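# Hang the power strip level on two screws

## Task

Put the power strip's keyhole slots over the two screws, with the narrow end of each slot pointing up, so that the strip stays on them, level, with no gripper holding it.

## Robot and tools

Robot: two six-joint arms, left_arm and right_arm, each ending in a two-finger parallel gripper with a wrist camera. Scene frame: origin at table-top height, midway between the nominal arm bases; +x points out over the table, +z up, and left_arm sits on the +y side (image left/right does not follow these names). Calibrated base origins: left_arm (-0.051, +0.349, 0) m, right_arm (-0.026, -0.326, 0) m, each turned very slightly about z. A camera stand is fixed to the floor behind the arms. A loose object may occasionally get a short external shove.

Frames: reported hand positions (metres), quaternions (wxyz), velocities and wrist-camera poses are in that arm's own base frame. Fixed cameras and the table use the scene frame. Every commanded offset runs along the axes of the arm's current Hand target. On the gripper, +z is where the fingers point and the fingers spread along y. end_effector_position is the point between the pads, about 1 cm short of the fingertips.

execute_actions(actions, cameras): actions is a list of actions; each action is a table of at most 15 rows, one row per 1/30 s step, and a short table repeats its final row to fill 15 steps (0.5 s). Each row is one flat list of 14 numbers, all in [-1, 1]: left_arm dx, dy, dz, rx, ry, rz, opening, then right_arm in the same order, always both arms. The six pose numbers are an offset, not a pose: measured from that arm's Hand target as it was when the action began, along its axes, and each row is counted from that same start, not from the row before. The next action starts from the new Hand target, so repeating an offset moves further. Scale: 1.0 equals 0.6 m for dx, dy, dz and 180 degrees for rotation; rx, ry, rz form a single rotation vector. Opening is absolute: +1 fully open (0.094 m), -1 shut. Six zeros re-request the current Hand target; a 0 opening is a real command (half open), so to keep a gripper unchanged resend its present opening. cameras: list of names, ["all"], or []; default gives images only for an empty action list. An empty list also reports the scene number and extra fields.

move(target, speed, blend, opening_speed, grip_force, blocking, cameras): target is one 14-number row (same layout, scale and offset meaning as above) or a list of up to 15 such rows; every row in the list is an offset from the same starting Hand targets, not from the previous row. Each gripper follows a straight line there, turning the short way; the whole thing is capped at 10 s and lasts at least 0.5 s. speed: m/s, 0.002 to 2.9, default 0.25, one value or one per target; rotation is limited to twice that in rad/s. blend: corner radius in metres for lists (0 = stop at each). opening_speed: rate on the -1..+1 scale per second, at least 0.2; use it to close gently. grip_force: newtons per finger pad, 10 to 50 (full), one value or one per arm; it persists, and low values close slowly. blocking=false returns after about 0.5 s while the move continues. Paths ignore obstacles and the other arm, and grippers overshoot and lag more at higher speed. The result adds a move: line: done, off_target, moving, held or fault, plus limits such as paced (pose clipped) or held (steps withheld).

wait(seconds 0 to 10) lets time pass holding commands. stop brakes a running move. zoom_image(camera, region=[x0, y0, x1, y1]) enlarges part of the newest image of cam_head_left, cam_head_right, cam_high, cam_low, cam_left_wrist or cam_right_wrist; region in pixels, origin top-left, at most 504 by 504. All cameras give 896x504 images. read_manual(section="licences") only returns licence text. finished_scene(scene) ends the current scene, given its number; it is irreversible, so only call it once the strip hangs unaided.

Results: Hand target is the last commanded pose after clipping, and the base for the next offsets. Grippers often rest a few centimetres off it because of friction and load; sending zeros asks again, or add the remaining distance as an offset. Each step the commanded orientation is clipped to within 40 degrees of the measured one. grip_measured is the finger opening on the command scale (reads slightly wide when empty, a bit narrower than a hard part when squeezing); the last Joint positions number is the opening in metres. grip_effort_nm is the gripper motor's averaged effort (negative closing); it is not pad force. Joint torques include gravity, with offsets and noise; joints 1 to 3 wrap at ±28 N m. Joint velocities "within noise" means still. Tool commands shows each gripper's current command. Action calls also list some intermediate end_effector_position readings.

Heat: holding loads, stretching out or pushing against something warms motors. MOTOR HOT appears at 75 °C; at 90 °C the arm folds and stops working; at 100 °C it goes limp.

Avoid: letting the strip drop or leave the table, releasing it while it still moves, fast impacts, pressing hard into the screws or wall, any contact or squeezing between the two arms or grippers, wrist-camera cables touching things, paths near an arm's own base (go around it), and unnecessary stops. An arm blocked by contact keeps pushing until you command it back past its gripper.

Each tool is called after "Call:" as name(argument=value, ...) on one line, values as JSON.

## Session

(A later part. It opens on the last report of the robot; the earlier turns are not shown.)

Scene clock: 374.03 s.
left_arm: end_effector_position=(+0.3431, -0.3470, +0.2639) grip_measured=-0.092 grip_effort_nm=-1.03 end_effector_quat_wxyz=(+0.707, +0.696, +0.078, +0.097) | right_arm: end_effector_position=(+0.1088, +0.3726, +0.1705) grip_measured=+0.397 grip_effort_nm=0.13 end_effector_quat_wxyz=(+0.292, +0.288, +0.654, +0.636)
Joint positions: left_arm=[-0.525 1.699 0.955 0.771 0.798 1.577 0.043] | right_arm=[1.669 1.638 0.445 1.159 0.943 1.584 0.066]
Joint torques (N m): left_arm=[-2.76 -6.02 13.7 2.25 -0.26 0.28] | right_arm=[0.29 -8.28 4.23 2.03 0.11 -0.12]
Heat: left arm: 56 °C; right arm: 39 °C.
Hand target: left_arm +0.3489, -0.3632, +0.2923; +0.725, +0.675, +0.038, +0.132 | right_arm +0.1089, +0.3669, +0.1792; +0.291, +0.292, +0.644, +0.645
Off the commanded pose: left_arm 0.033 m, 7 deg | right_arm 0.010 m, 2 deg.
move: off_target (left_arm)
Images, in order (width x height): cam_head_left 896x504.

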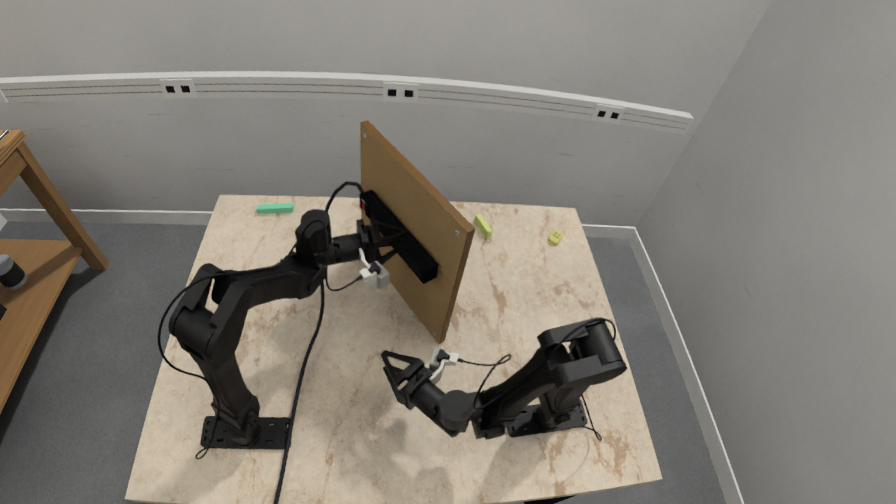

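Call:
move(target=[0.0,-0.012,-0.01,0,0,0.006,-0.4,0,0,0,0,0,0,0.4], speed=0.03)

Call:
move(target=[0.0,-0.01,-0.002,0,0,0.003,-0.4,0,0,0,0,0,0,0.4], speed=0.03)

Call:
move(target=[0.0,-0.01,0,0,0,0.00,-0.4,0,0,0,0,0,0,0.4], speed=0.03, cameras=["cam_head_left"])

Call:
zoom_image(camera="cam_head_left", region=[320, 160, 460, 300])

Scene clock: 379.30 s.
left_arm: end_effector_position=(+0.3429, -0.3471, +0.2636) grip_measured=-0.092 grip_effort_nm=-1.03 end_effector_quat_wxyz=(+0.708, +0.696, +0.074, +0.097) | right_arm: end_effector_position=(+0.1088, +0.3726, +0.1705) grip_measured=+0.397 grip_effort_nm=0.13 end_effector_quat_wxyz=(+0.292, +0.288, +0.654, +0.636)
Joint positions: left_arm=[-0.524 1.702 0.955 0.776 0.804 1.579 0.043] | right_arm=[1.669 1.638 0.445 1.159 0.943 1.584 0.066]
Joint torques (N m): left_arm=[-1.77 -5.82 11.6 2.46 -0.2 0.45] | right_arm=[0.29 -8.2 4.23 2.06 0.12 -0.11]
Heat: left arm: 56 °C; right arm: 39 °C.
Hand target: left_arm +0.3484, -0.3578, +0.2847; +0.724, +0.675, +0.032, +0.139 | right_arm +0.1089, +0.3669, +0.1792; +0.291, +0.292, +0.644, +0.645
Off the commanded pose: left_arm 0.024 m, 8 deg | right_arm 0.010 m, 2 deg.
move: off_target (left_arm)

Scene clock: 380.20 s.
left_arm: end_effector_position=(+0.3429, -0.3470, +0.2634) grip_measured=-0.092 grip_effort_nm=-1.03 end_effector_quat_wxyz=(+0.711, +0.693, +0.068, +0.095) | right_arm: end_effector_position=(+0.1088, +0.3726, +0.1705) grip_measured=+0.397 grip_effort_nm=0.13 end_effector_quat_wxyz=(+0.292, +0.288, +0.654, +0.636)
Joint positions: left_arm=[-0.52 1.712 0.955 0.8 0.819 1.575 0.043] | right_arm=[1.669 1.638 0.445 1.159 0.943 1.584 0.066]
Joint torques (N m): left_arm=[-1.87 -5.63 10.67 2.41 -0.33 0.56] | right_arm=[0.32 -8.14 4.1 2.06 0.1 -0.14]
Heat: left arm: 56 °C; right arm: 39 °C.
Hand target: left_arm +0.3491, -0.3569, +0.2788; +0.723, +0.675, +0.029, +0.143 | right_arm +0.1089, +0.3669, +0.1792; +0.291, +0.292, +0.644, +0.645
Off the commanded pose: left_arm 0.019 m, 8 deg | right_arm 0.010 m, 2 deg.
move: off_target (left_arm)

Scene clock: 381.07 s.
left_arm: end_effector_position=(+0.3428, -0.3468, +0.2631) grip_measured=-0.092 grip_effort_nm=-1.03 end_effector_quat_wxyz=(+0.715, +0.691, +0.062, +0.093) | right_arm: end_effector_position=(+0.1088, +0.3726, +0.1705) grip_measured=+0.397 grip_effort_nm=0.13 end_effector_quat_wxyz=(+0.292, +0.288, +0.654, +0.636)
Joint positions: left_arm=[-0.515 1.725 0.955 0.827 0.836 1.567 0.043] | right_arm=[1.669 1.638 0.445 1.159 0.943 1.584 0.066]
Joint torques (N m): left_arm=[-2.19 -5.34 10.07 2.36 -0.49 0.63] | right_arm=[0.23 -8.36 4.21 2.07 0.12 -0.13]
Heat: left arm: 56 °C; right arm: 39 °C.
Hand target: left_arm +0.3502, -0.3571, +0.2728; +0.723, +0.675, +0.029, +0.143 | right_arm +0.1089, +0.3669, +0.1792; +0.291, +0.292, +0.644, +0.645
Off the commanded pose: left_arm 0.016 m, 7 deg | right_arm 0.010 m, 2 deg.
move: off_target (left_arm)
Images, in order (width x height): cam_head_left 896x504.

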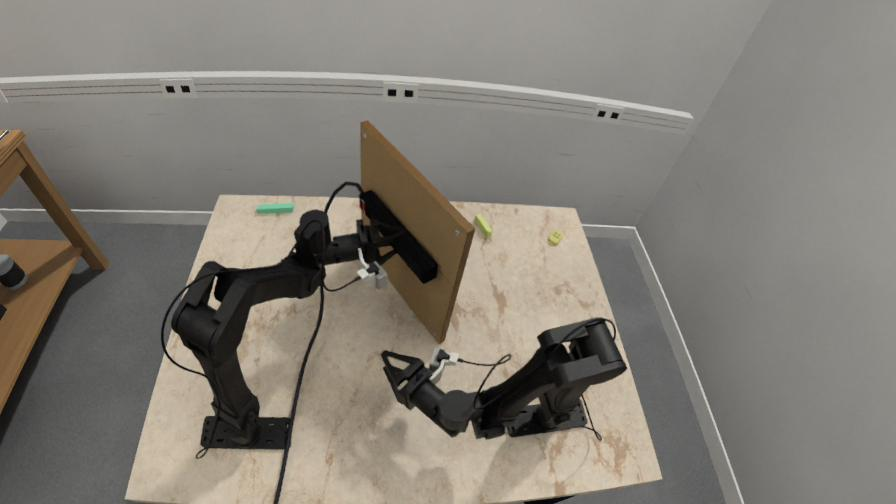

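Scaled by 3.600 from the camera's 896x504 image, which has a finer 1280x720 frame.

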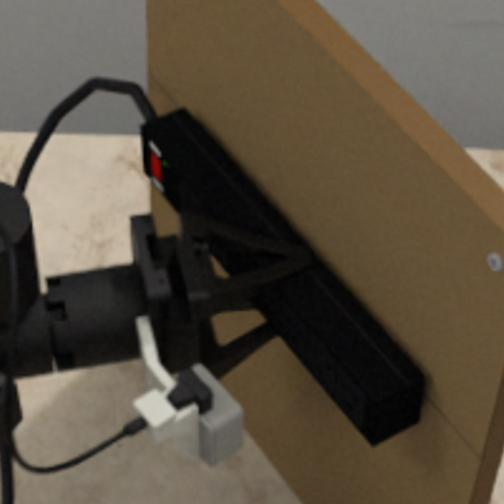

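Call:
move(target=[[0,0.02,0,0,0,-0.003,-0.4,0,0,0,0,0,0,0.4],[0.0,0.01,0.03,0,0,-0.003,-0.4,0,0,0,0,0,0,0.4]], speed=0.04, cameras=["cam_head_left"])

Call:
zoom_image(camera="cam_head_left", region=[320, 160, 460, 300])

Scene clock: 386.80 s.
left_arm: end_effector_position=(+0.3429, -0.3473, +0.2625) grip_measured=-0.092 grip_effort_nm=-1.03 end_effector_quat_wxyz=(+0.715, +0.691, +0.063, +0.091) | right_arm: end_effector_position=(+0.1088, +0.3726, +0.1705) grip_measured=+0.397 grip_effort_nm=0.13 end_effector_quat_wxyz=(+0.292, +0.288, +0.654, +0.636)
Joint positions: left_arm=[-0.516 1.727 0.956 0.828 0.836 1.565 0.043] | right_arm=[1.669 1.638 0.445 1.159 0.943 1.584 0.066]
Joint torques (N m): left_arm=[-5.46 -4.22 14.28 2.06 -0.82 0.56] | right_arm=[0.17 -8.09 4 2.04 0.13 -0.11]
Heat: left arm: 57 °C; right arm: 39 °C.
Hand target: left_arm +0.3533, -0.3744, +0.2802; +0.724, +0.675, +0.032, +0.139 | right_arm +0.1089, +0.3669, +0.1792; +0.291, +0.292, +0.644, +0.645
Off the commanded pose: left_arm 0.034 m, 7 deg | right_arm 0.010 m, 2 deg.
move: off_target (left_arm)
Images, in order (width x height): cam_head_left 896x504.

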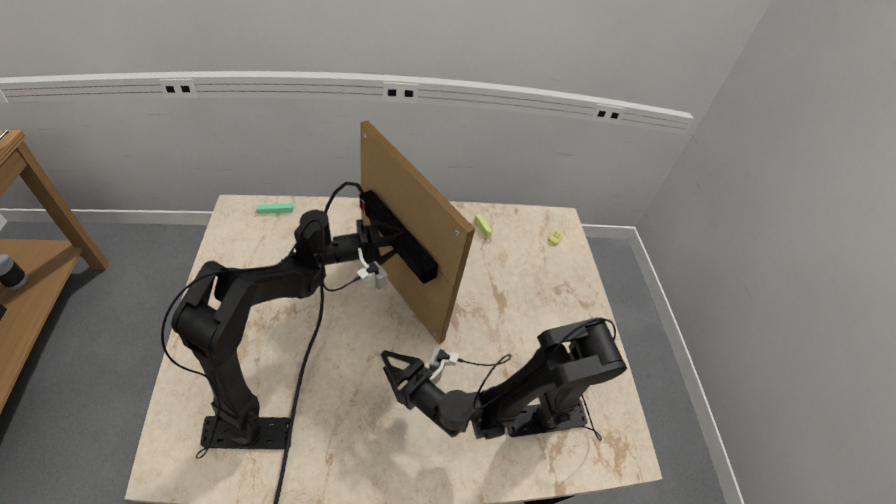

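Scaled by 3.600 from the camera's 896x504 image, which has a finer 1280x720 frame.

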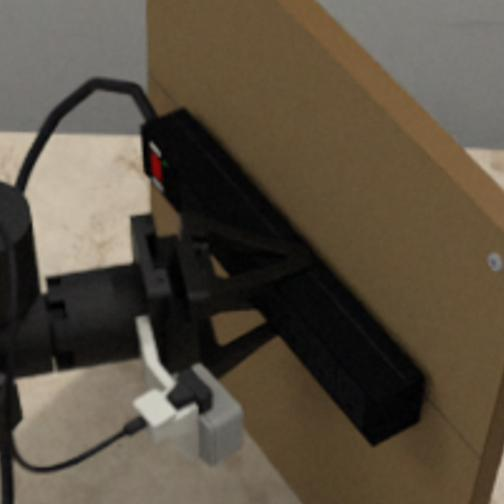

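Call:
move(target=[0,0.005,-0.035,0,0,0,-0.4,0,0,0,0,0,0,0.4], speed=0.04)

Call:
move(target=[0,0,-0.012,0,0,0,-0.4,0,0,0,0,0,0,0.4], speed=0.04, cameras=["cam_head_left"])

Call:
zoom_image(camera="cam_head_left", region=[320, 160, 460, 300])

Scene clock: 390.77 s.
left_arm: end_effector_position=(+0.3429, -0.3467, +0.2626) grip_measured=-0.092 grip_effort_nm=-1.03 end_effector_quat_wxyz=(+0.715, +0.691, +0.062, +0.090) | right_arm: end_effector_position=(+0.1088, +0.3726, +0.1705) grip_measured=+0.397 grip_effort_nm=0.13 end_effector_quat_wxyz=(+0.292, +0.288, +0.654, +0.636)
Joint positions: left_arm=[-0.514 1.727 0.956 0.828 0.841 1.564 0.043] | right_arm=[1.669 1.638 0.445 1.159 0.943 1.584 0.066]
Joint torques (N m): left_arm=[-1.85 -7.79 10.09 2.11 -0.49 0.53] | right_arm=[0.36 -8.32 4.1 2.09 0.12 -0.12]
Heat: left arm: 57 °C; right arm: 39 °C.
Hand target: left_arm +0.3480, -0.3538, +0.2813; +0.724, +0.675, +0.032, +0.139 | right_arm +0.1089, +0.3669, +0.1792; +0.291, +0.292, +0.644, +0.645
Off the commanded pose: left_arm 0.021 m, 7 deg | right_arm 0.010 m, 2 deg.
move: off_target (left_arm)

Scene clock: 391.47 s.
left_arm: end_effector_position=(+0.3428, -0.3465, +0.2629) grip_measured=-0.092 grip_effort_nm=-1.03 end_effector_quat_wxyz=(+0.715, +0.691, +0.062, +0.090) | right_arm: end_effector_position=(+0.1088, +0.3726, +0.1705) grip_measured=+0.397 grip_effort_nm=0.13 end_effector_quat_wxyz=(+0.292, +0.288, +0.654, +0.636)
Joint positions: left_arm=[-0.513 1.727 0.956 0.828 0.842 1.564 0.043] | right_arm=[1.669 1.638 0.445 1.159 0.943 1.584 0.066]
Joint torques (N m): left_arm=[-0.55 -8.92 8.36 2.17 -0.35 0.53] | right_arm=[0.28 -8.28 4.22 2.05 0.13 -0.12]
Heat: left arm: 57 °C; right arm: 39 °C.
Hand target: left_arm +0.3462, -0.3469, +0.2807; +0.724, +0.675, +0.032, +0.139 | right_arm +0.1089, +0.3669, +0.1792; +0.291, +0.292, +0.644, +0.645
Off the commanded pose: left_arm 0.018 m, 7 deg | right_arm 0.010 m, 2 deg.
move: off_target (left_arm)
Images, in order (width x height): cam_head_left 896x504.

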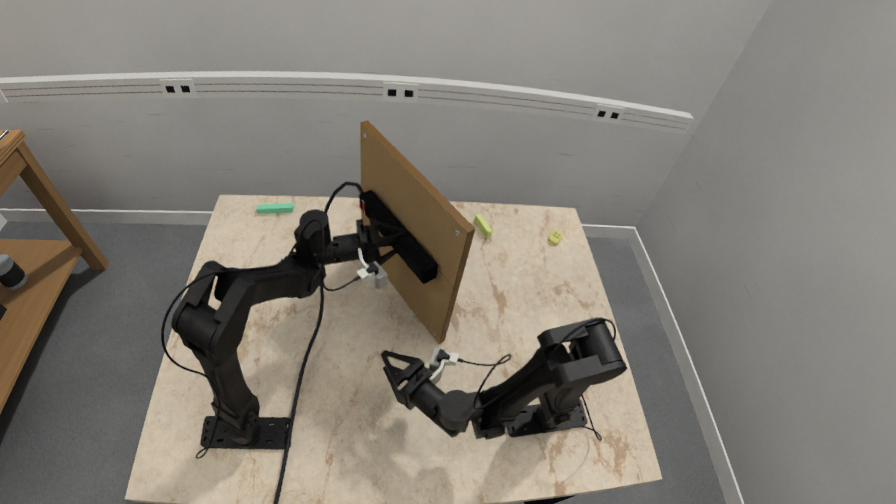

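Scaled by 3.600 from the camera's 896x504 image, which has a finer 1280x720 frame.

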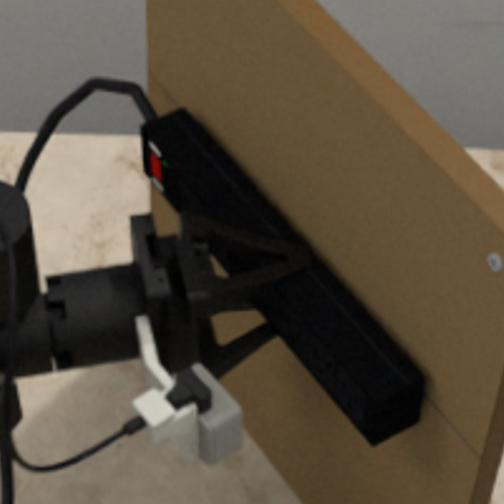

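Call:
move(target=[0,-0.02,-0.004,0,0,0.004,-0.4,0,0,0,0,0,0,0.4], speed=0.03)

Call:
move(target=[0,-0.012,-0.004,0,0,0,-0.4,0,0,0,0,0,0,0.4], speed=0.03)

Call:
move(target=[0,-0.012,-0.004,0,0,0,-0.4,0,0,0,0,0,0,0.4], speed=0.03, cameras=["cam_head_left"])

Call:
zoom_image(camera="cam_head_left", region=[320, 160, 460, 300])

Scene clock: 396.17 s.
left_arm: end_effector_position=(+0.3431, -0.3454, +0.2647) grip_measured=-0.092 grip_effort_nm=-1.03 end_effector_quat_wxyz=(+0.718, +0.685, +0.049, +0.109) | right_arm: end_effector_position=(+0.1088, +0.3726, +0.1705) grip_measured=+0.397 grip_effort_nm=0.13 end_effector_quat_wxyz=(+0.292, +0.288, +0.654, +0.636)
Joint positions: left_arm=[-0.513 1.729 0.945 0.868 0.833 1.588 0.043] | right_arm=[1.669 1.638 0.445 1.159 0.943 1.584 0.066]
Joint torques (N m): left_arm=[0.02 -6.89 7.45 2.23 -0.22 0.45] | right_arm=[0.13 -8.27 4.18 2.04 0.12 -0.13]
Heat: left arm: 57 °C; right arm: 39 °C.
Hand target: left_arm +0.3476, -0.3452, +0.2686; +0.723, +0.675, +0.028, +0.144 | right_arm +0.1089, +0.3669, +0.1792; +0.291, +0.292, +0.644, +0.645
Off the commanded pose: left_arm 0.006 m, 5 deg | right_arm 0.010 m, 2 deg.
move: off_target (left_arm)

Scene clock: 397.13 s.
left_arm: end_effector_position=(+0.3425, -0.3450, +0.2648) grip_measured=-0.092 grip_effort_nm=-1.03 end_effector_quat_wxyz=(+0.724, +0.678, +0.040, +0.119) | right_arm: end_effector_position=(+0.1088, +0.3726, +0.1705) grip_measured=+0.397 grip_effort_nm=0.13 end_effector_quat_wxyz=(+0.292, +0.288, +0.654, +0.636)
Joint positions: left_arm=[-0.513 1.741 0.932 0.924 0.833 1.59 0.043] | right_arm=[1.669 1.638 0.445 1.159 0.943 1.584 0.066]
Joint torques (N m): left_arm=[0.61 -6.56 7.02 2.01 -0.17 0.41] | right_arm=[0.25 -8.34 4.36 2.06 0.12 -0.13]
Heat: left arm: 57 °C; right arm: 39 °C.
Hand target: left_arm +0.3482, -0.3432, +0.2613; +0.723, +0.675, +0.028, +0.144 | right_arm +0.1089, +0.3669, +0.1792; +0.291, +0.292, +0.644, +0.645
Off the commanded pose: left_arm 0.007 m, 3 deg | right_arm 0.010 m, 2 deg.
move: off_target (left_arm)

Scene clock: 397.90 s.
left_arm: end_effector_position=(+0.3463, -0.3439, +0.2423) grip_measured=-0.093 grip_effort_nm=-1.03 end_effector_quat_wxyz=(+0.714, +0.689, +0.051, +0.113) | right_arm: end_effector_position=(+0.1088, +0.3726, +0.1705) grip_measured=+0.397 grip_effort_nm=0.13 end_effector_quat_wxyz=(+0.292, +0.288, +0.654, +0.636)
Joint positions: left_arm=[-0.508 1.775 0.911 0.93 0.831 1.606 0.043] | right_arm=[1.669 1.638 0.445 1.159 0.943 1.584 0.066]
Joint torques (N m): left_arm=[0.68 -8.25 7.32 2.29 -0.07 0.23] | right_arm=[0.32 -8.21 4.21 2.04 0.12 -0.13]
Heat: left arm: 57 °C; right arm: 39 °C.
Hand target: left_arm +0.3491, -0.3411, +0.2542; +0.723, +0.675, +0.028, +0.144 | right_arm +0.1089, +0.3669, +0.1792; +0.291, +0.292, +0.644, +0.645
Off the commanded pose: left_arm 0.012 m, 5 deg | right_arm 0.010 m, 2 deg.
move: off_target (left_arm)
Images, in order (width x height): cam_head_left 896x504.

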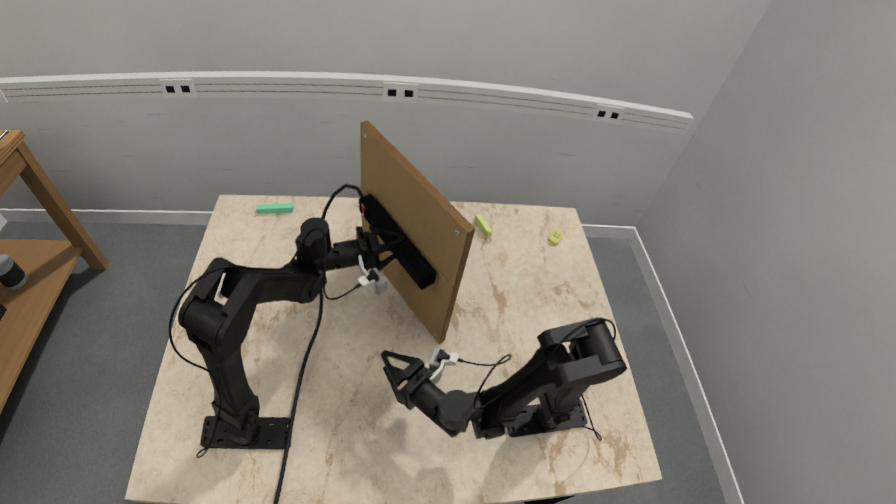

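Scaled by 3.600 from the camera's 896x504 image, which has a finer 1280x720 frame.

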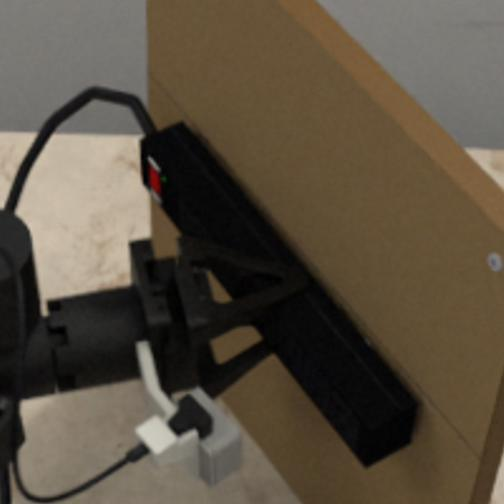

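Call:
move(target=[0,0.03,0.017,0,0,-0.003,-0.4,0,0,0,0,0,0,0.4], speed=0.03)

Call:
move(target=[0,0.015,0.003,0,0,0,-0.4,0,0,0,0,0,0,0.4], speed=0.03)

Call:
move(target=[0,0.012,0.002,0,0,0,-0.4,0,0,0,0,0,0,0.4], speed=0.03)

Call:
move(target=[0,0.01,0.002,0,0,0,-0.4,0,0,0,0,0,0,0.4], speed=0.03, cameras=["cam_head_left"])

Call:
zoom_image(camera="cam_head_left", region=[320, 160, 460, 300])

Scene clock: 403.73 s.
left_arm: end_effector_position=(+0.3465, -0.3445, +0.2347) grip_measured=-0.093 grip_effort_nm=-1.03 end_effector_quat_wxyz=(+0.705, +0.699, +0.063, +0.102) | right_arm: end_effector_position=(+0.1088, +0.3726, +0.1705) grip_measured=+0.397 grip_effort_nm=0.13 end_effector_quat_wxyz=(+0.292, +0.288, +0.654, +0.636)
Joint positions: left_arm=[-0.51 1.773 0.911 0.886 0.827 1.607 0.043] | right_arm=[1.669 1.638 0.445 1.159 0.943 1.584 0.066]
Joint torques (N m): left_arm=[-1.36 -11.07 11.12 2.01 -0.24 0.15] | right_arm=[0.25 -8.13 4.25 2.07 0.14 -0.13]
Heat: left arm: 56 °C; right arm: 39 °C.
Hand target: left_arm +0.3483, -0.3503, +0.2727; +0.724, +0.675, +0.031, +0.140 | right_arm +0.1089, +0.3669, +0.1792; +0.291, +0.292, +0.644, +0.645
Off the commanded pose: left_arm 0.039 m, 7 deg | right_arm 0.010 m, 2 deg.
move: off_target (left_arm)

Scene clock: 404.63 s.
left_arm: end_effector_position=(+0.3452, -0.3449, +0.2347) grip_measured=-0.093 grip_effort_nm=-1.03 end_effector_quat_wxyz=(+0.699, +0.705, +0.073, +0.094) | right_arm: end_effector_position=(+0.1088, +0.3726, +0.1705) grip_measured=+0.397 grip_effort_nm=0.13 end_effector_quat_wxyz=(+0.292, +0.288, +0.654, +0.636)
Joint positions: left_arm=[-0.513 1.754 0.917 0.83 0.821 1.606 0.043] | right_arm=[1.669 1.638 0.445 1.159 0.943 1.584 0.066]
Joint torques (N m): left_arm=[-1.43 -11.41 11.81 2.22 -0.21 0.16] | right_arm=[0.2 -8.25 4.21 2.06 0.13 -0.13]
Heat: left arm: 56 °C; right arm: 39 °C.
Hand target: left_arm +0.3473, -0.3515, +0.2816; +0.724, +0.675, +0.031, +0.140 | right_arm +0.1089, +0.3669, +0.1792; +0.291, +0.292, +0.644, +0.645
Off the commanded pose: left_arm 0.048 m, 9 deg | right_arm 0.010 m, 2 deg.
move: off_target (left_arm)

Scene clock: 405.50 s.
left_arm: end_effector_position=(+0.3430, -0.3462, +0.2387) grip_measured=-0.093 grip_effort_nm=-1.03 end_effector_quat_wxyz=(+0.697, +0.708, +0.076, +0.090) | right_arm: end_effector_position=(+0.1088, +0.3726, +0.1705) grip_measured=+0.397 grip_effort_nm=0.13 end_effector_quat_wxyz=(+0.292, +0.288, +0.654, +0.636)
Joint positions: left_arm=[-0.519 1.737 0.925 0.792 0.816 1.606 0.043] | right_arm=[1.669 1.638 0.445 1.159 0.943 1.584 0.066]
Joint torques (N m): left_arm=[-1.18 -11.28 12.31 2.31 -0.18 0.17] | right_arm=[0.14 -8.34 4 2.05 0.12 -0.12]
Heat: left arm: 56 °C; right arm: 39 °C.
Hand target: left_arm +0.3463, -0.3524, +0.2889; +0.724, +0.675, +0.031, +0.140 | right_arm +0.1089, +0.3669, +0.1792; +0.291, +0.292, +0.644, +0.645
Off the commanded pose: left_arm 0.051 m, 9 deg | right_arm 0.010 m, 2 deg.
move: off_target (left_arm)

Scene clock: 406.37 s.
left_arm: end_effector_position=(+0.3419, -0.3471, +0.2433) grip_measured=-0.093 grip_effort_nm=-1.03 end_effector_quat_wxyz=(+0.695, +0.709, +0.077, +0.088) | right_arm: end_effector_position=(+0.1088, +0.3726, +0.1705) grip_measured=+0.397 grip_effort_nm=0.13 end_effector_quat_wxyz=(+0.292, +0.288, +0.654, +0.636)
Joint positions: left_arm=[-0.523 1.722 0.935 0.763 0.812 1.607 0.043] | right_arm=[1.669 1.638 0.445 1.159 0.943 1.584 0.066]
Joint torques (N m): left_arm=[-1.1 -11.1 12.57 2.35 -0.18 0.17] | right_arm=[0.27 -8.2 4.19 2.08 0.15 -0.13]
Heat: left arm: 57 °C; right arm: 39 °C.
Hand target: left_arm +0.3456, -0.3532, +0.2950; +0.724, +0.675, +0.031, +0.140 | right_arm +0.1089, +0.3669, +0.1792; +0.291, +0.292, +0.644, +0.645
Off the commanded pose: left_arm 0.052 m, 9 deg | right_arm 0.010 m, 2 deg.
move: off_target (left_arm)
Images, in order (width x height): cam_head_left 896x504.

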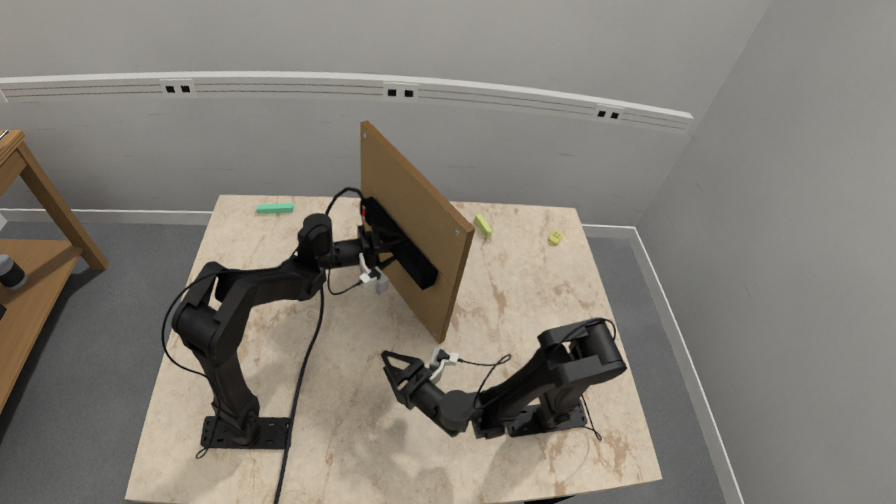

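Scaled by 3.600 from the camera's 896x504 image, which has a finer 1280x720 frame.

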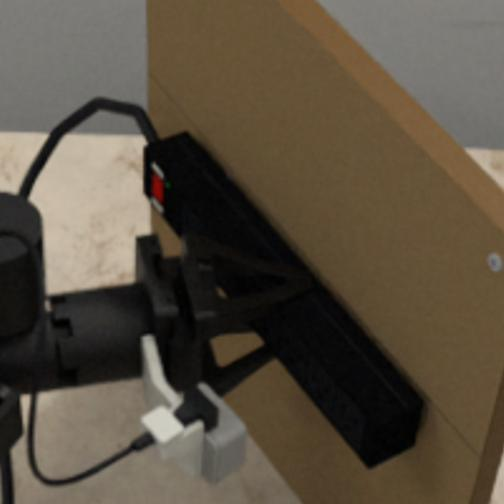

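Call:
move(target=[0.006,0.01,0.001,0,0,0,-0.4,0,0,0,0,0,0,0.4], speed=0.03)

Call:
move(target=[0.002,0.01,0.001,0,0,0,-0.4,0,0,0,0,0,0,0.4], speed=0.03)

Call:
move(target=[0.002,0.01,0.001,0,0,0,-0.4,0,0,0,0,0,0,0.4], speed=0.03, cameras=["cam_head_left"])

Call:
zoom_image(camera="cam_head_left", region=[320, 160, 460, 300])

Scene clock: 411.93 s.
left_arm: end_effector_position=(+0.3416, -0.3479, +0.2475) grip_measured=-0.093 grip_effort_nm=-1.03 end_effector_quat_wxyz=(+0.694, +0.711, +0.078, +0.084) | right_arm: end_effector_position=(+0.1088, +0.3726, +0.1705) grip_measured=+0.397 grip_effort_nm=0.13 end_effector_quat_wxyz=(+0.292, +0.288, +0.654, +0.636)
Joint positions: left_arm=[-0.523 1.714 0.951 0.728 0.819 1.607 0.043] | right_arm=[1.669 1.638 0.445 1.159 0.943 1.584 0.066]
Joint torques (N m): left_arm=[-0.57 -10.88 13.08 2.4 -0.19 0.17] | right_arm=[0.32 -8.39 4.16 2 0.13 -0.12]
Heat: left arm: 58 °C; right arm: 39 °C.
Hand target: left_arm +0.3482, -0.3526, +0.3014; +0.724, +0.675, +0.031, +0.140 | right_arm +0.1089, +0.3669, +0.1792; +0.291, +0.292, +0.644, +0.645
Off the commanded pose: left_arm 0.055 m, 10 deg | right_arm 0.010 m, 2 deg.
move: off_target (left_arm)

Scene clock: 412.83 s.
left_arm: end_effector_position=(+0.3418, -0.3480, +0.2513) grip_measured=-0.093 grip_effort_nm=-1.03 end_effector_quat_wxyz=(+0.692, +0.713, +0.081, +0.080) | right_arm: end_effector_position=(+0.1088, +0.3726, +0.1705) grip_measured=+0.397 grip_effort_nm=0.13 end_effector_quat_wxyz=(+0.292, +0.288, +0.654, +0.636)
Joint positions: left_arm=[-0.523 1.704 0.965 0.695 0.819 1.606 0.043] | right_arm=[1.669 1.638 0.445 1.159 0.943 1.584 0.066]
Joint torques (N m): left_arm=[-0.53 -10.88 13.24 2.48 -0.18 0.19] | right_arm=[0.17 -8.31 4.15 2.03 0.11 -0.12]
Heat: left arm: 58 °C; right arm: 39 °C.
Hand target: left_arm +0.3486, -0.3526, +0.3076; +0.724, +0.675, +0.031, +0.140 | right_arm +0.1089, +0.3669, +0.1792; +0.291, +0.292, +0.644, +0.645
Off the commanded pose: left_arm 0.057 m, 11 deg | right_arm 0.010 m, 2 deg.
move: off_target (left_arm)

Scene clock: 413.73 s.
left_arm: end_effector_position=(+0.3420, -0.3482, +0.2564) grip_measured=-0.093 grip_effort_nm=-1.03 end_effector_quat_wxyz=(+0.691, +0.714, +0.082, +0.079) | right_arm: end_effector_position=(+0.1088, +0.3726, +0.1705) grip_measured=+0.397 grip_effort_nm=0.13 end_effector_quat_wxyz=(+0.292, +0.288, +0.654, +0.636)
Joint positions: left_arm=[-0.523 1.694 0.981 0.665 0.819 1.604 0.043] | right_arm=[1.669 1.638 0.445 1.159 0.943 1.584 0.066]
Joint torques (N m): left_arm=[-0.47 -10.8 13.37 2.53 -0.18 0.2] | right_arm=[0.35 -8.32 4.23 2.06 0.14 -0.12]
Heat: left arm: 58 °C; right arm: 39 °C.
Hand target: left_arm +0.3489, -0.3527, +0.3137; +0.724, +0.675, +0.031, +0.140 | right_arm +0.1089, +0.3669, +0.1792; +0.291, +0.292, +0.644, +0.645
Off the commanded pose: left_arm 0.058 m, 11 deg | right_arm 0.010 m, 2 deg.
move: off_target (left_arm)
Images, in order (width x height): cam_head_left 896x504.

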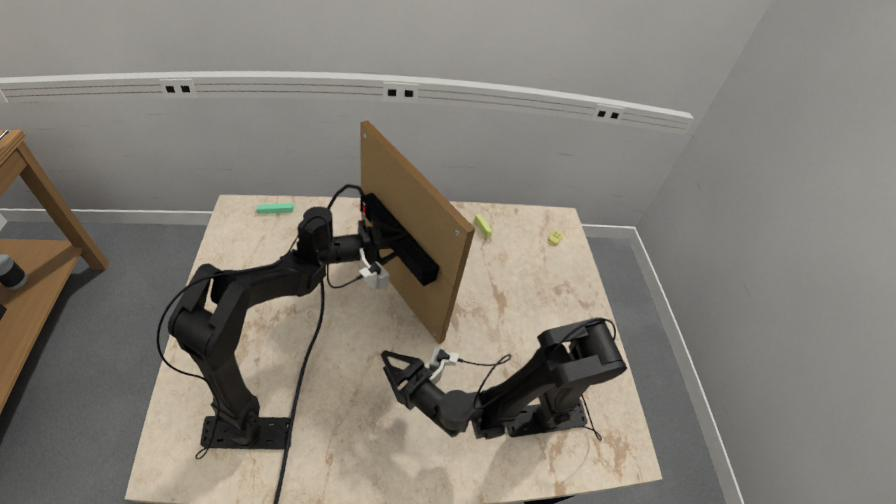

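Scaled by 3.600 from the camera's 896x504 image, which has a finer 1280x720 frame.

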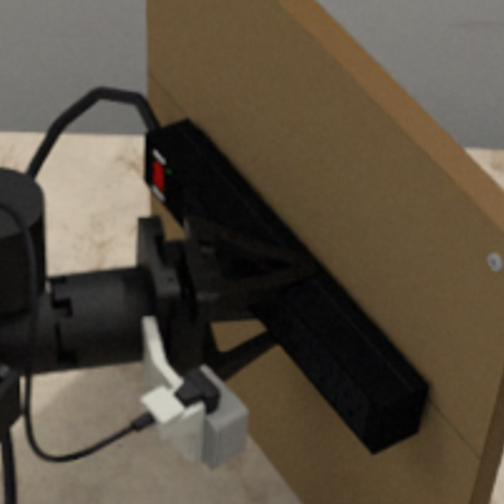

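Call:
move(target=[0.006,0.012,0,0,0,0.006,-0.4,0,0,0,0,0,0,0.4], speed=0.05, cameras=["cam_head_left"])

Call:
zoom_image(camera="cam_head_left", region=[320, 160, 460, 300])

Scene clock: 427.37 s.
left_arm: end_effector_position=(+0.3424, -0.3483, +0.2614) grip_measured=-0.093 grip_effort_nm=-1.03 end_effector_quat_wxyz=(+0.688, +0.717, +0.081, +0.076) | right_arm: end_effector_position=(+0.1088, +0.3726, +0.1705) grip_measured=+0.397 grip_effort_nm=0.13 end_effector_quat_wxyz=(+0.292, +0.288, +0.654, +0.636)
Joint positions: left_arm=[-0.522 1.685 1.002 0.622 0.825 1.612 0.043] | right_arm=[1.669 1.638 0.445 1.159 0.943 1.584 0.066]
Joint torques (N m): left_arm=[-0.02 -10.77 13.64 2.63 -0.17 0.31] | right_arm=[0.42 -8.34 4.03 2.07 0.16 -0.11]
Heat: left arm: 58 °C; right arm: 39 °C.
Hand target: left_arm +0.3512, -0.3514, +0.3214; +0.722, +0.675, +0.024, +0.147 | right_arm +0.1089, +0.3669, +0.1792; +0.291, +0.292, +0.644, +0.645
Off the commanded pose: left_arm 0.061 m, 12 deg | right_arm 0.010 m, 2 deg.
move: off_target (left_arm)
Images, in order (width x height): cam_head_left 896x504.

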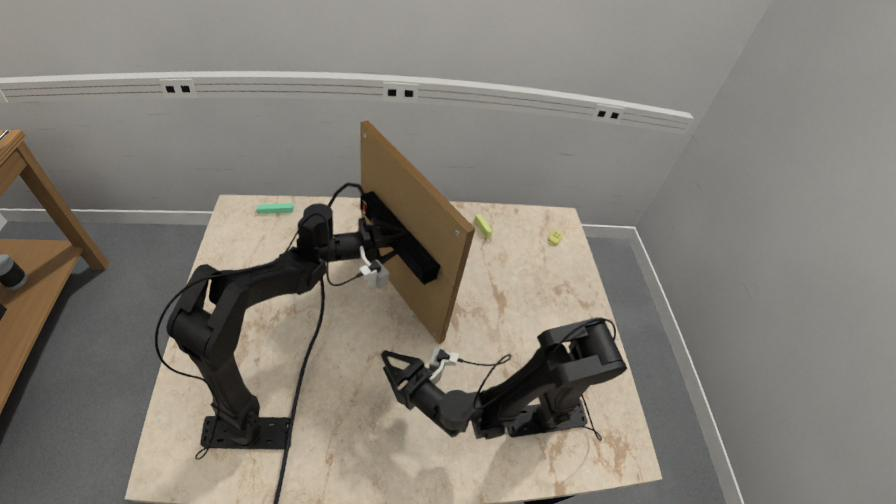

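Scaled by 3.600 from the camera's 896x504 image, which has a finer 1280x720 frame.

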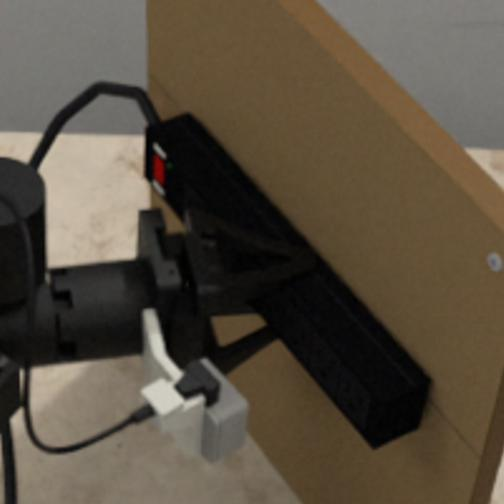

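Call:
move(target=[0.014,0.0,0,0,0,0.02,-0.4,0,0,0,0,0,0,0.4], speed=0.05, cameras=["cam_head_left"])

Call:
zoom_image(camera="cam_head_left", region=[320, 160, 460, 300])

Scene clock: 432.17 s.
left_arm: end_effector_position=(+0.3447, -0.3463, +0.2654) grip_measured=-0.093 grip_effort_nm=-1.03 end_effector_quat_wxyz=(+0.684, +0.721, +0.070, +0.086) | right_arm: end_effector_position=(+0.1088, +0.3726, +0.1705) grip_measured=+0.397 grip_effort_nm=0.13 end_effector_quat_wxyz=(+0.292, +0.288, +0.654, +0.636)
Joint positions: left_arm=[-0.513 1.679 1.025 0.58 0.835 1.653 0.043] | right_arm=[1.669 1.638 0.445 1.159 0.943 1.584 0.066]
Joint velocities: left_arm=[within noise] | right_arm=[-0.007 0.002 0.007 0.066 -0.168 0.022 0]
Joint torques (N m): left_arm=[0.69 -8.98 14.08 2.87 -0.13 0.53] | right_arm=[0.34 -8.25 4.1 2.03 0.12 -0.11]
Heat: left arm: 58 °C; right arm: 39 °C.
Hand target: left_arm +0.3593, -0.3493, +0.3227; +0.717, +0.676, +0.003, +0.170 | right_arm +0.1089, +0.3669, +0.1792; +0.291, +0.292, +0.644, +0.645
Off the commanded pose: left_arm 0.059 m, 14 deg | right_arm 0.010 m, 2 deg.
move: off_target (left_arm)
Images, in order (width x height): cam_head_left 896x504.

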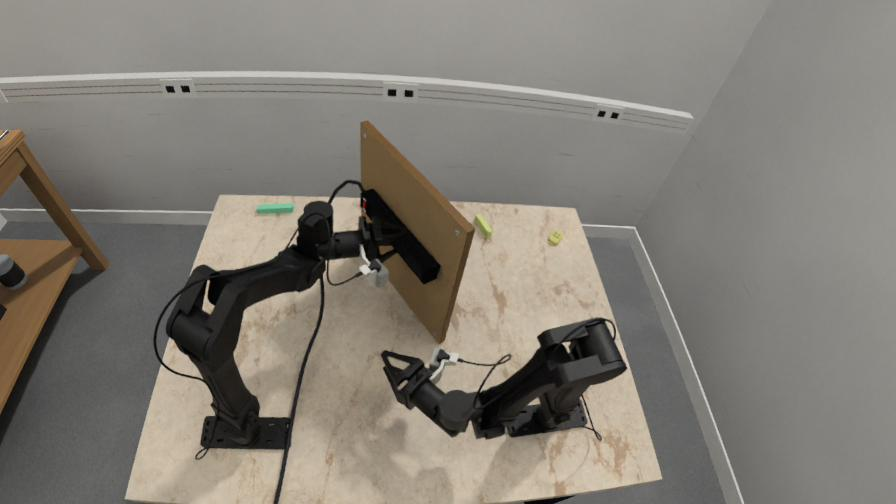

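Scaled by 3.600 from the camera's 896x504 image, which has a finer 1280x720 frame.

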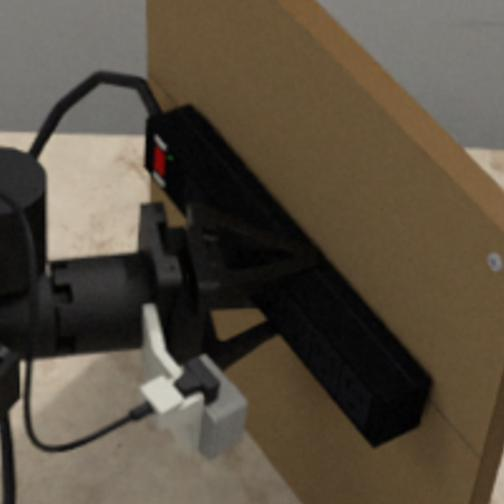

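Call:
move(target=[[0.014,-0.012,0,0,0,0.004,-0.4,0,0,0,0,0,0,0.4],[0.022,-0.02,0,0,0,0.004,-0.4,0,0,0,0,0,0,0.4]], speed=0.05, cameras=["cam_head_left"])

Call:
zoom_image(camera="cam_head_left", region=[320, 160, 460, 300])

Scene clock: 436.77 s.
left_arm: end_effector_position=(+0.3448, -0.3460, +0.2636) grip_measured=-0.094 grip_effort_nm=-1.03 end_effector_quat_wxyz=(+0.685, +0.723, +0.050, +0.071) | right_arm: end_effector_position=(+0.1088, +0.3726, +0.1705) grip_measured=+0.397 grip_effort_nm=0.13 end_effector_quat_wxyz=(+0.292, +0.288, +0.654, +0.636)
Joint positions: left_arm=[-0.496 1.705 1.05 0.573 0.901 1.67 0.043] | right_arm=[1.669 1.638 0.445 1.159 0.943 1.584 0.066]
Joint torques (N m): left_arm=[1.88 -7.41 14.17 3.06 -0.48 0.5] | right_arm=[0.25 -8.25 4.19 2.02 0.14 -0.13]
Heat: left arm: 60 °C; right arm: 39 °C.
Hand target: left_arm +0.3746, -0.3463, +0.3139; +0.716, +0.676, -0.001, +0.174 | right_arm +0.1089, +0.3669, +0.1792; +0.291, +0.292, +0.644, +0.645
Off the commanded pose: left_arm 0.059 m, 15 deg | right_arm 0.010 m, 2 deg.
move: off_target (left_arm)
Images, in order (width x height): cam_head_left 896x504.

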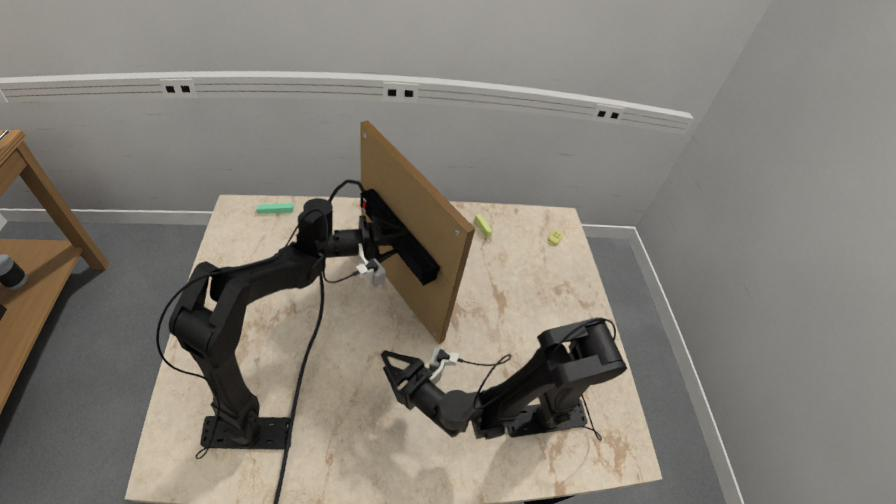

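Scaled by 3.600 from the camera's 896x504 image, which has a finer 1280x720 frame.

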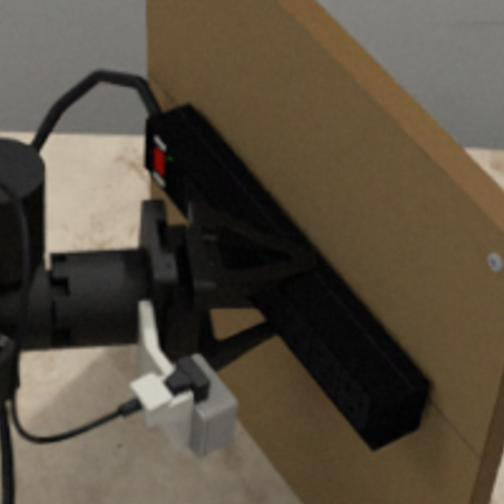

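Call:
move(target=[[0.0,0.0,-0.025,0,0.02,0,-0.4,0,0,0,0,0,0,0.4],[0.02,-0.005,-0.025,0,0.02,0,-0.4,0,0,0,0,0,0,0.4]], speed=0.05, cameras=["cam_head_left"])

Call:
zoom_image(camera="cam_head_left", region=[320, 160, 460, 300])

Scene clock: 441.63 s.
left_arm: end_effector_position=(+0.3642, -0.3286, +0.2754) grip_measured=-0.095 grip_effort_nm=-1.03 end_effector_quat_wxyz=(+0.697, +0.704, +0.050, +0.127) | right_arm: end_effector_position=(+0.1088, +0.3726, +0.1705) grip_measured=+0.397 grip_effort_nm=0.13 end_effector_quat_wxyz=(+0.292, +0.288, +0.654, +0.636)
Joint positions: left_arm=[-0.452 1.705 1.031 0.681 0.868 1.675 0.043] | right_arm=[1.669 1.638 0.445 1.159 0.943 1.584 0.066]
Joint torques (N m): left_arm=[0.58 -7.53 12.71 2.61 -0.5 0.22] | right_arm=[0.18 -8.25 4.19 2.07 0.11 -0.12]
Heat: left arm: 60 °C; right arm: 39 °C.
Hand target: left_arm +0.3831, -0.3289, +0.3127; +0.716, +0.670, +0.021, +0.196 | right_arm +0.1089, +0.3669, +0.1792; +0.291, +0.292, +0.644, +0.645
Off the commanded pose: left_arm 0.042 m, 10 deg | right_arm 0.010 m, 2 deg.
move: off_target (left_arm)
Images, in order (width x height): cam_head_left 896x504.

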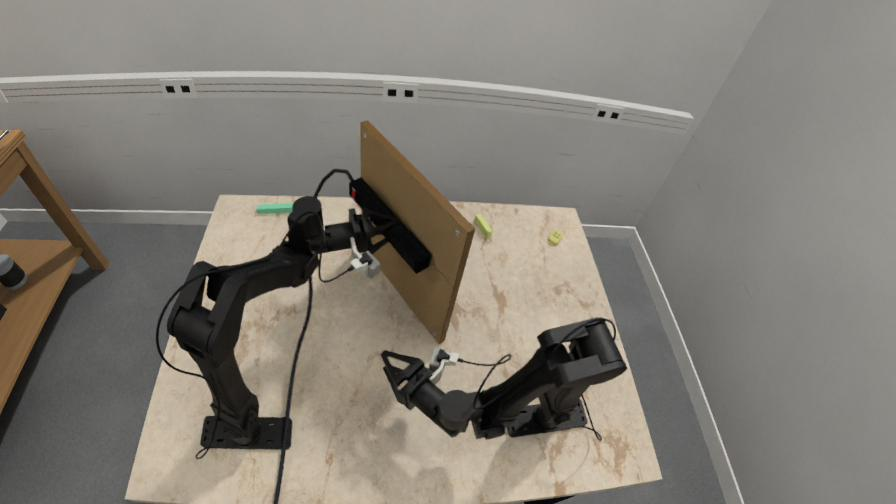

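Scaled by 3.600 from the camera's 896x504 image, which has a finer 1280x720 frame.

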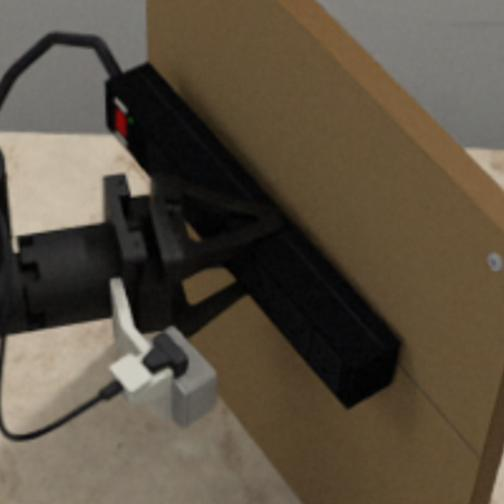

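Call:
move(target=[[-0.05,-0.022,-0.01,0,-0.01,0.02,-0.4,0,0,0,0,0,0,0.4],[-0.042,-0.022,-0.004,0,-0.01,0.02,-0.4,0,0,0,0,0,0,0.4]], speed=0.05, cameras=["cam_head_left"])

Call:
zoom_image(camera="cam_head_left", region=[320, 160, 460, 300])

Scene clock: 446.77 s.
left_arm: end_effector_position=(+0.3559, -0.3322, +0.2692) grip_measured=-0.095 grip_effort_nm=-1.03 end_effector_quat_wxyz=(+0.697, +0.699, +0.017, +0.160) | right_arm: end_effector_position=(+0.1088, +0.3726, +0.1705) grip_measured=+0.397 grip_effort_nm=0.13 end_effector_quat_wxyz=(+0.292, +0.288, +0.654, +0.636)
Joint positions: left_arm=[-0.471 1.705 0.98 0.76 0.849 1.745 0.043] | right_arm=[1.669 1.638 0.445 1.159 0.943 1.584 0.066]
Joint torques (N m): left_arm=[-0.57 -7.84 10.03 2.45 -0.32 0.25] | right_arm=[0.24 -8.24 4.12 2.08 0.13 -0.13]
Heat: left arm: 61 °C; right arm: 39 °C.
Hand target: left_arm +0.3624, -0.3347, +0.2938; +0.710, +0.673, -0.011, +0.207 | right_arm +0.1089, +0.3669, +0.1792; +0.291, +0.292, +0.644, +0.645
Off the commanded pose: left_arm 0.026 m, 7 deg | right_arm 0.010 m, 2 deg.
move: off_target (left_arm)
Images, in order (width x height): cam_head_left 896x504.

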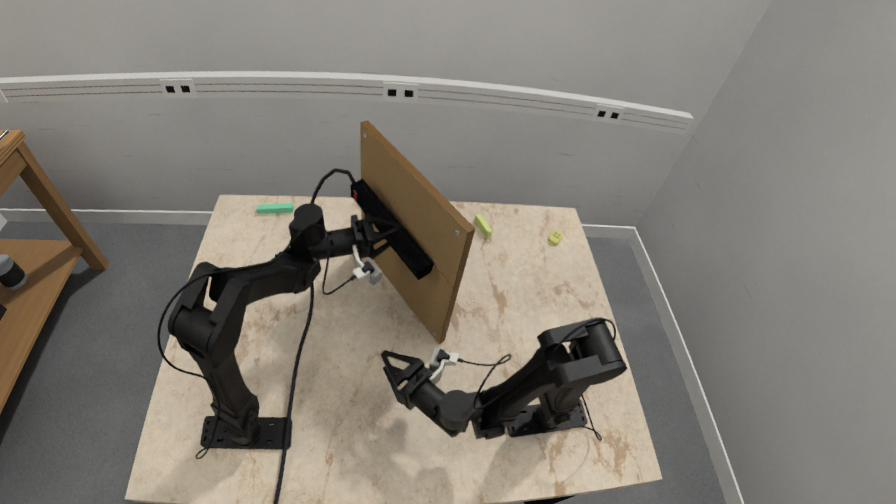

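Scaled by 3.600 from the camera's 896x504 image, which has a finer 1280x720 frame.

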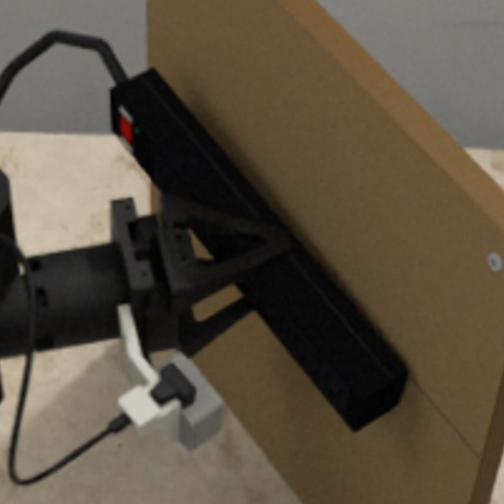

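Call:
move(target=[[-0.03,-0.016,0,0,0,-0.005,-0.4,0,0,0,0,0,0,0.4],[-0.03,-0.016,0.016,0,0,-0.005,-0.4,0,0,0,0,0,0,0.4]], speed=0.05, cameras=["cam_head_left"])

Call:
zoom_image(camera="cam_head_left", region=[320, 160, 460, 300])

Scene clock: 451.83 s.
left_arm: end_effector_position=(+0.3530, -0.3335, +0.2676) grip_measured=-0.095 grip_effort_nm=-1.03 end_effector_quat_wxyz=(+0.703, +0.689, +0.018, +0.176) | right_arm: end_effector_position=(+0.1088, +0.3726, +0.1705) grip_measured=+0.397 grip_effort_nm=0.13 end_effector_quat_wxyz=(+0.292, +0.288, +0.654, +0.636)
Joint positions: left_arm=[-0.486 1.707 0.94 0.839 0.811 1.738 0.043] | right_arm=[1.669 1.638 0.445 1.159 0.943 1.584 0.066]
Joint torques (N m): left_arm=[-4 -6.46 9.81 2.21 -0.44 0.24] | right_arm=[0.38 -8.17 4.19 2.05 0.12 -0.11]
Heat: left arm: 61 °C; right arm: 40 °C.
Hand target: left_arm +0.3515, -0.3491, +0.2803; +0.711, +0.673, -0.006, +0.202 | right_arm +0.1089, +0.3669, +0.1792; +0.291, +0.292, +0.644, +0.645
Off the commanded pose: left_arm 0.020 m, 4 deg | right_arm 0.010 m, 2 deg.
move: off_target (left_arm)
Images, in order (width x height): cam_head_left 896x504.

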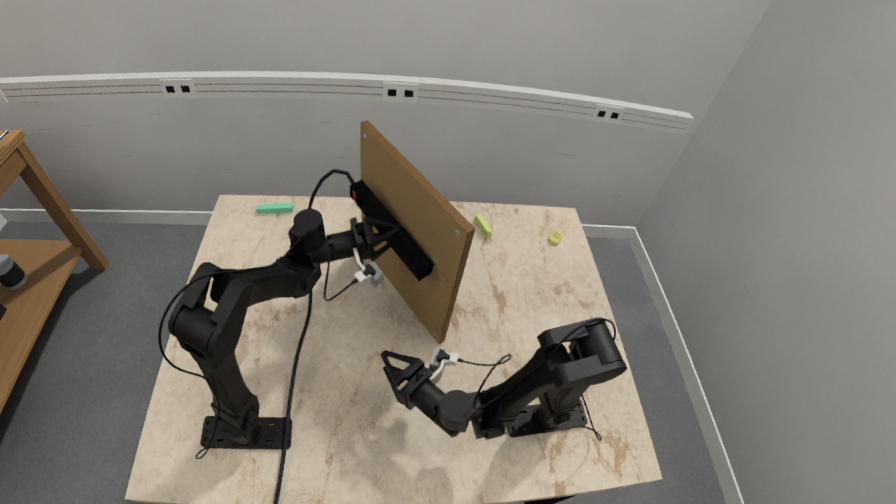

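Scaled by 3.600 from the camera's 896x504 image, which has a finer 1280x720 frame.

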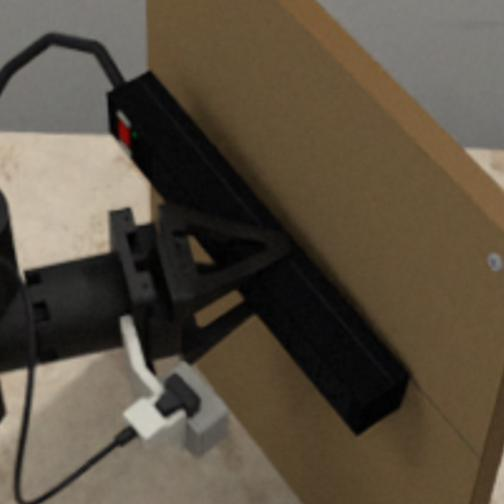

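Call:
move(target=[[-0.01,-0.003,-0.025,0,-0.03,0,-0.4,0,0,0,0,0,0,0.4],[-0.022,-0.006,-0.022,0,-0.03,0,-0.4,0,0,0,0,0,0,0.4]], speed=0.05, cameras=["cam_head_left"])

Call:
zoom_image(camera="cam_head_left", region=[320, 160, 460, 300])

Scene clock: 457.07 s.
left_arm: end_effector_position=(+0.3389, -0.3383, +0.2579) grip_measured=-0.095 grip_effort_nm=-1.03 end_effector_quat_wxyz=(+0.701, +0.699, -0.010, +0.142) | right_arm: end_effector_position=(+0.1088, +0.3726, +0.1705) grip_measured=+0.397 grip_effort_nm=0.13 end_effector_quat_wxyz=(+0.292, +0.288, +0.654, +0.636)
Joint positions: left_arm=[-0.488 1.717 0.94 0.815 0.897 1.756 0.043] | right_arm=[1.669 1.638 0.445 1.159 0.943 1.584 0.066]
Joint torques (N m): left_arm=[-0.59 -8.29 7.83 2.25 -0.04 0.24] | right_arm=[0.29 -8.28 4.23 2.08 0.11 -0.14]
Heat: left arm: 60 °C; right arm: 40 °C.
Hand target: left_arm +0.3369, -0.3402, +0.2720; +0.710, +0.682, -0.039, +0.170 | right_arm +0.1089, +0.3669, +0.1792; +0.291, +0.292, +0.644, +0.645
Off the commanded pose: left_arm 0.014 m, 5 deg | right_arm 0.010 m, 2 deg.
move: off_target (left_arm)
Images, in order (width x height): cam_head_left 896x504.

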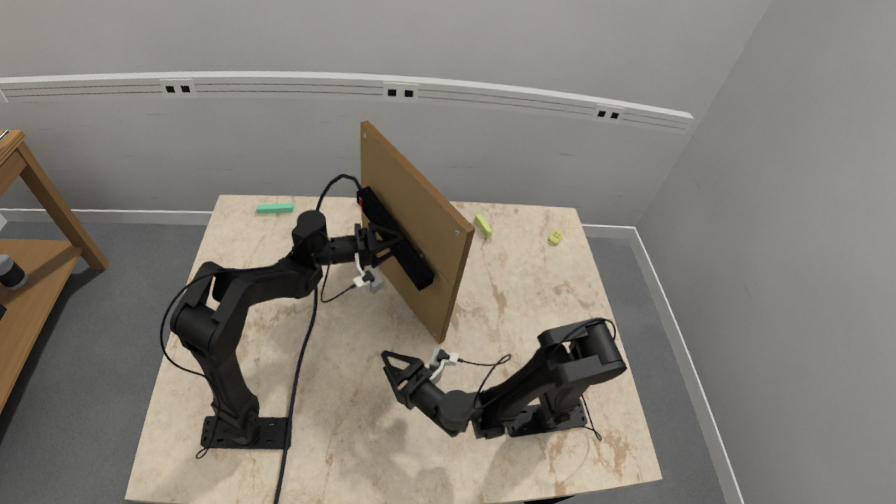

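Scaled by 3.600 from the camera's 896x504 image, which has a finer 1280x720 frame.

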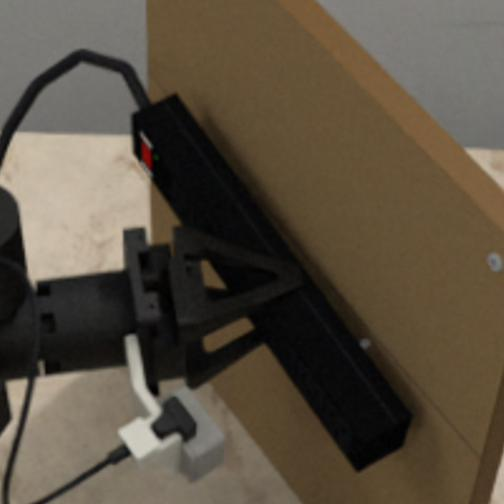

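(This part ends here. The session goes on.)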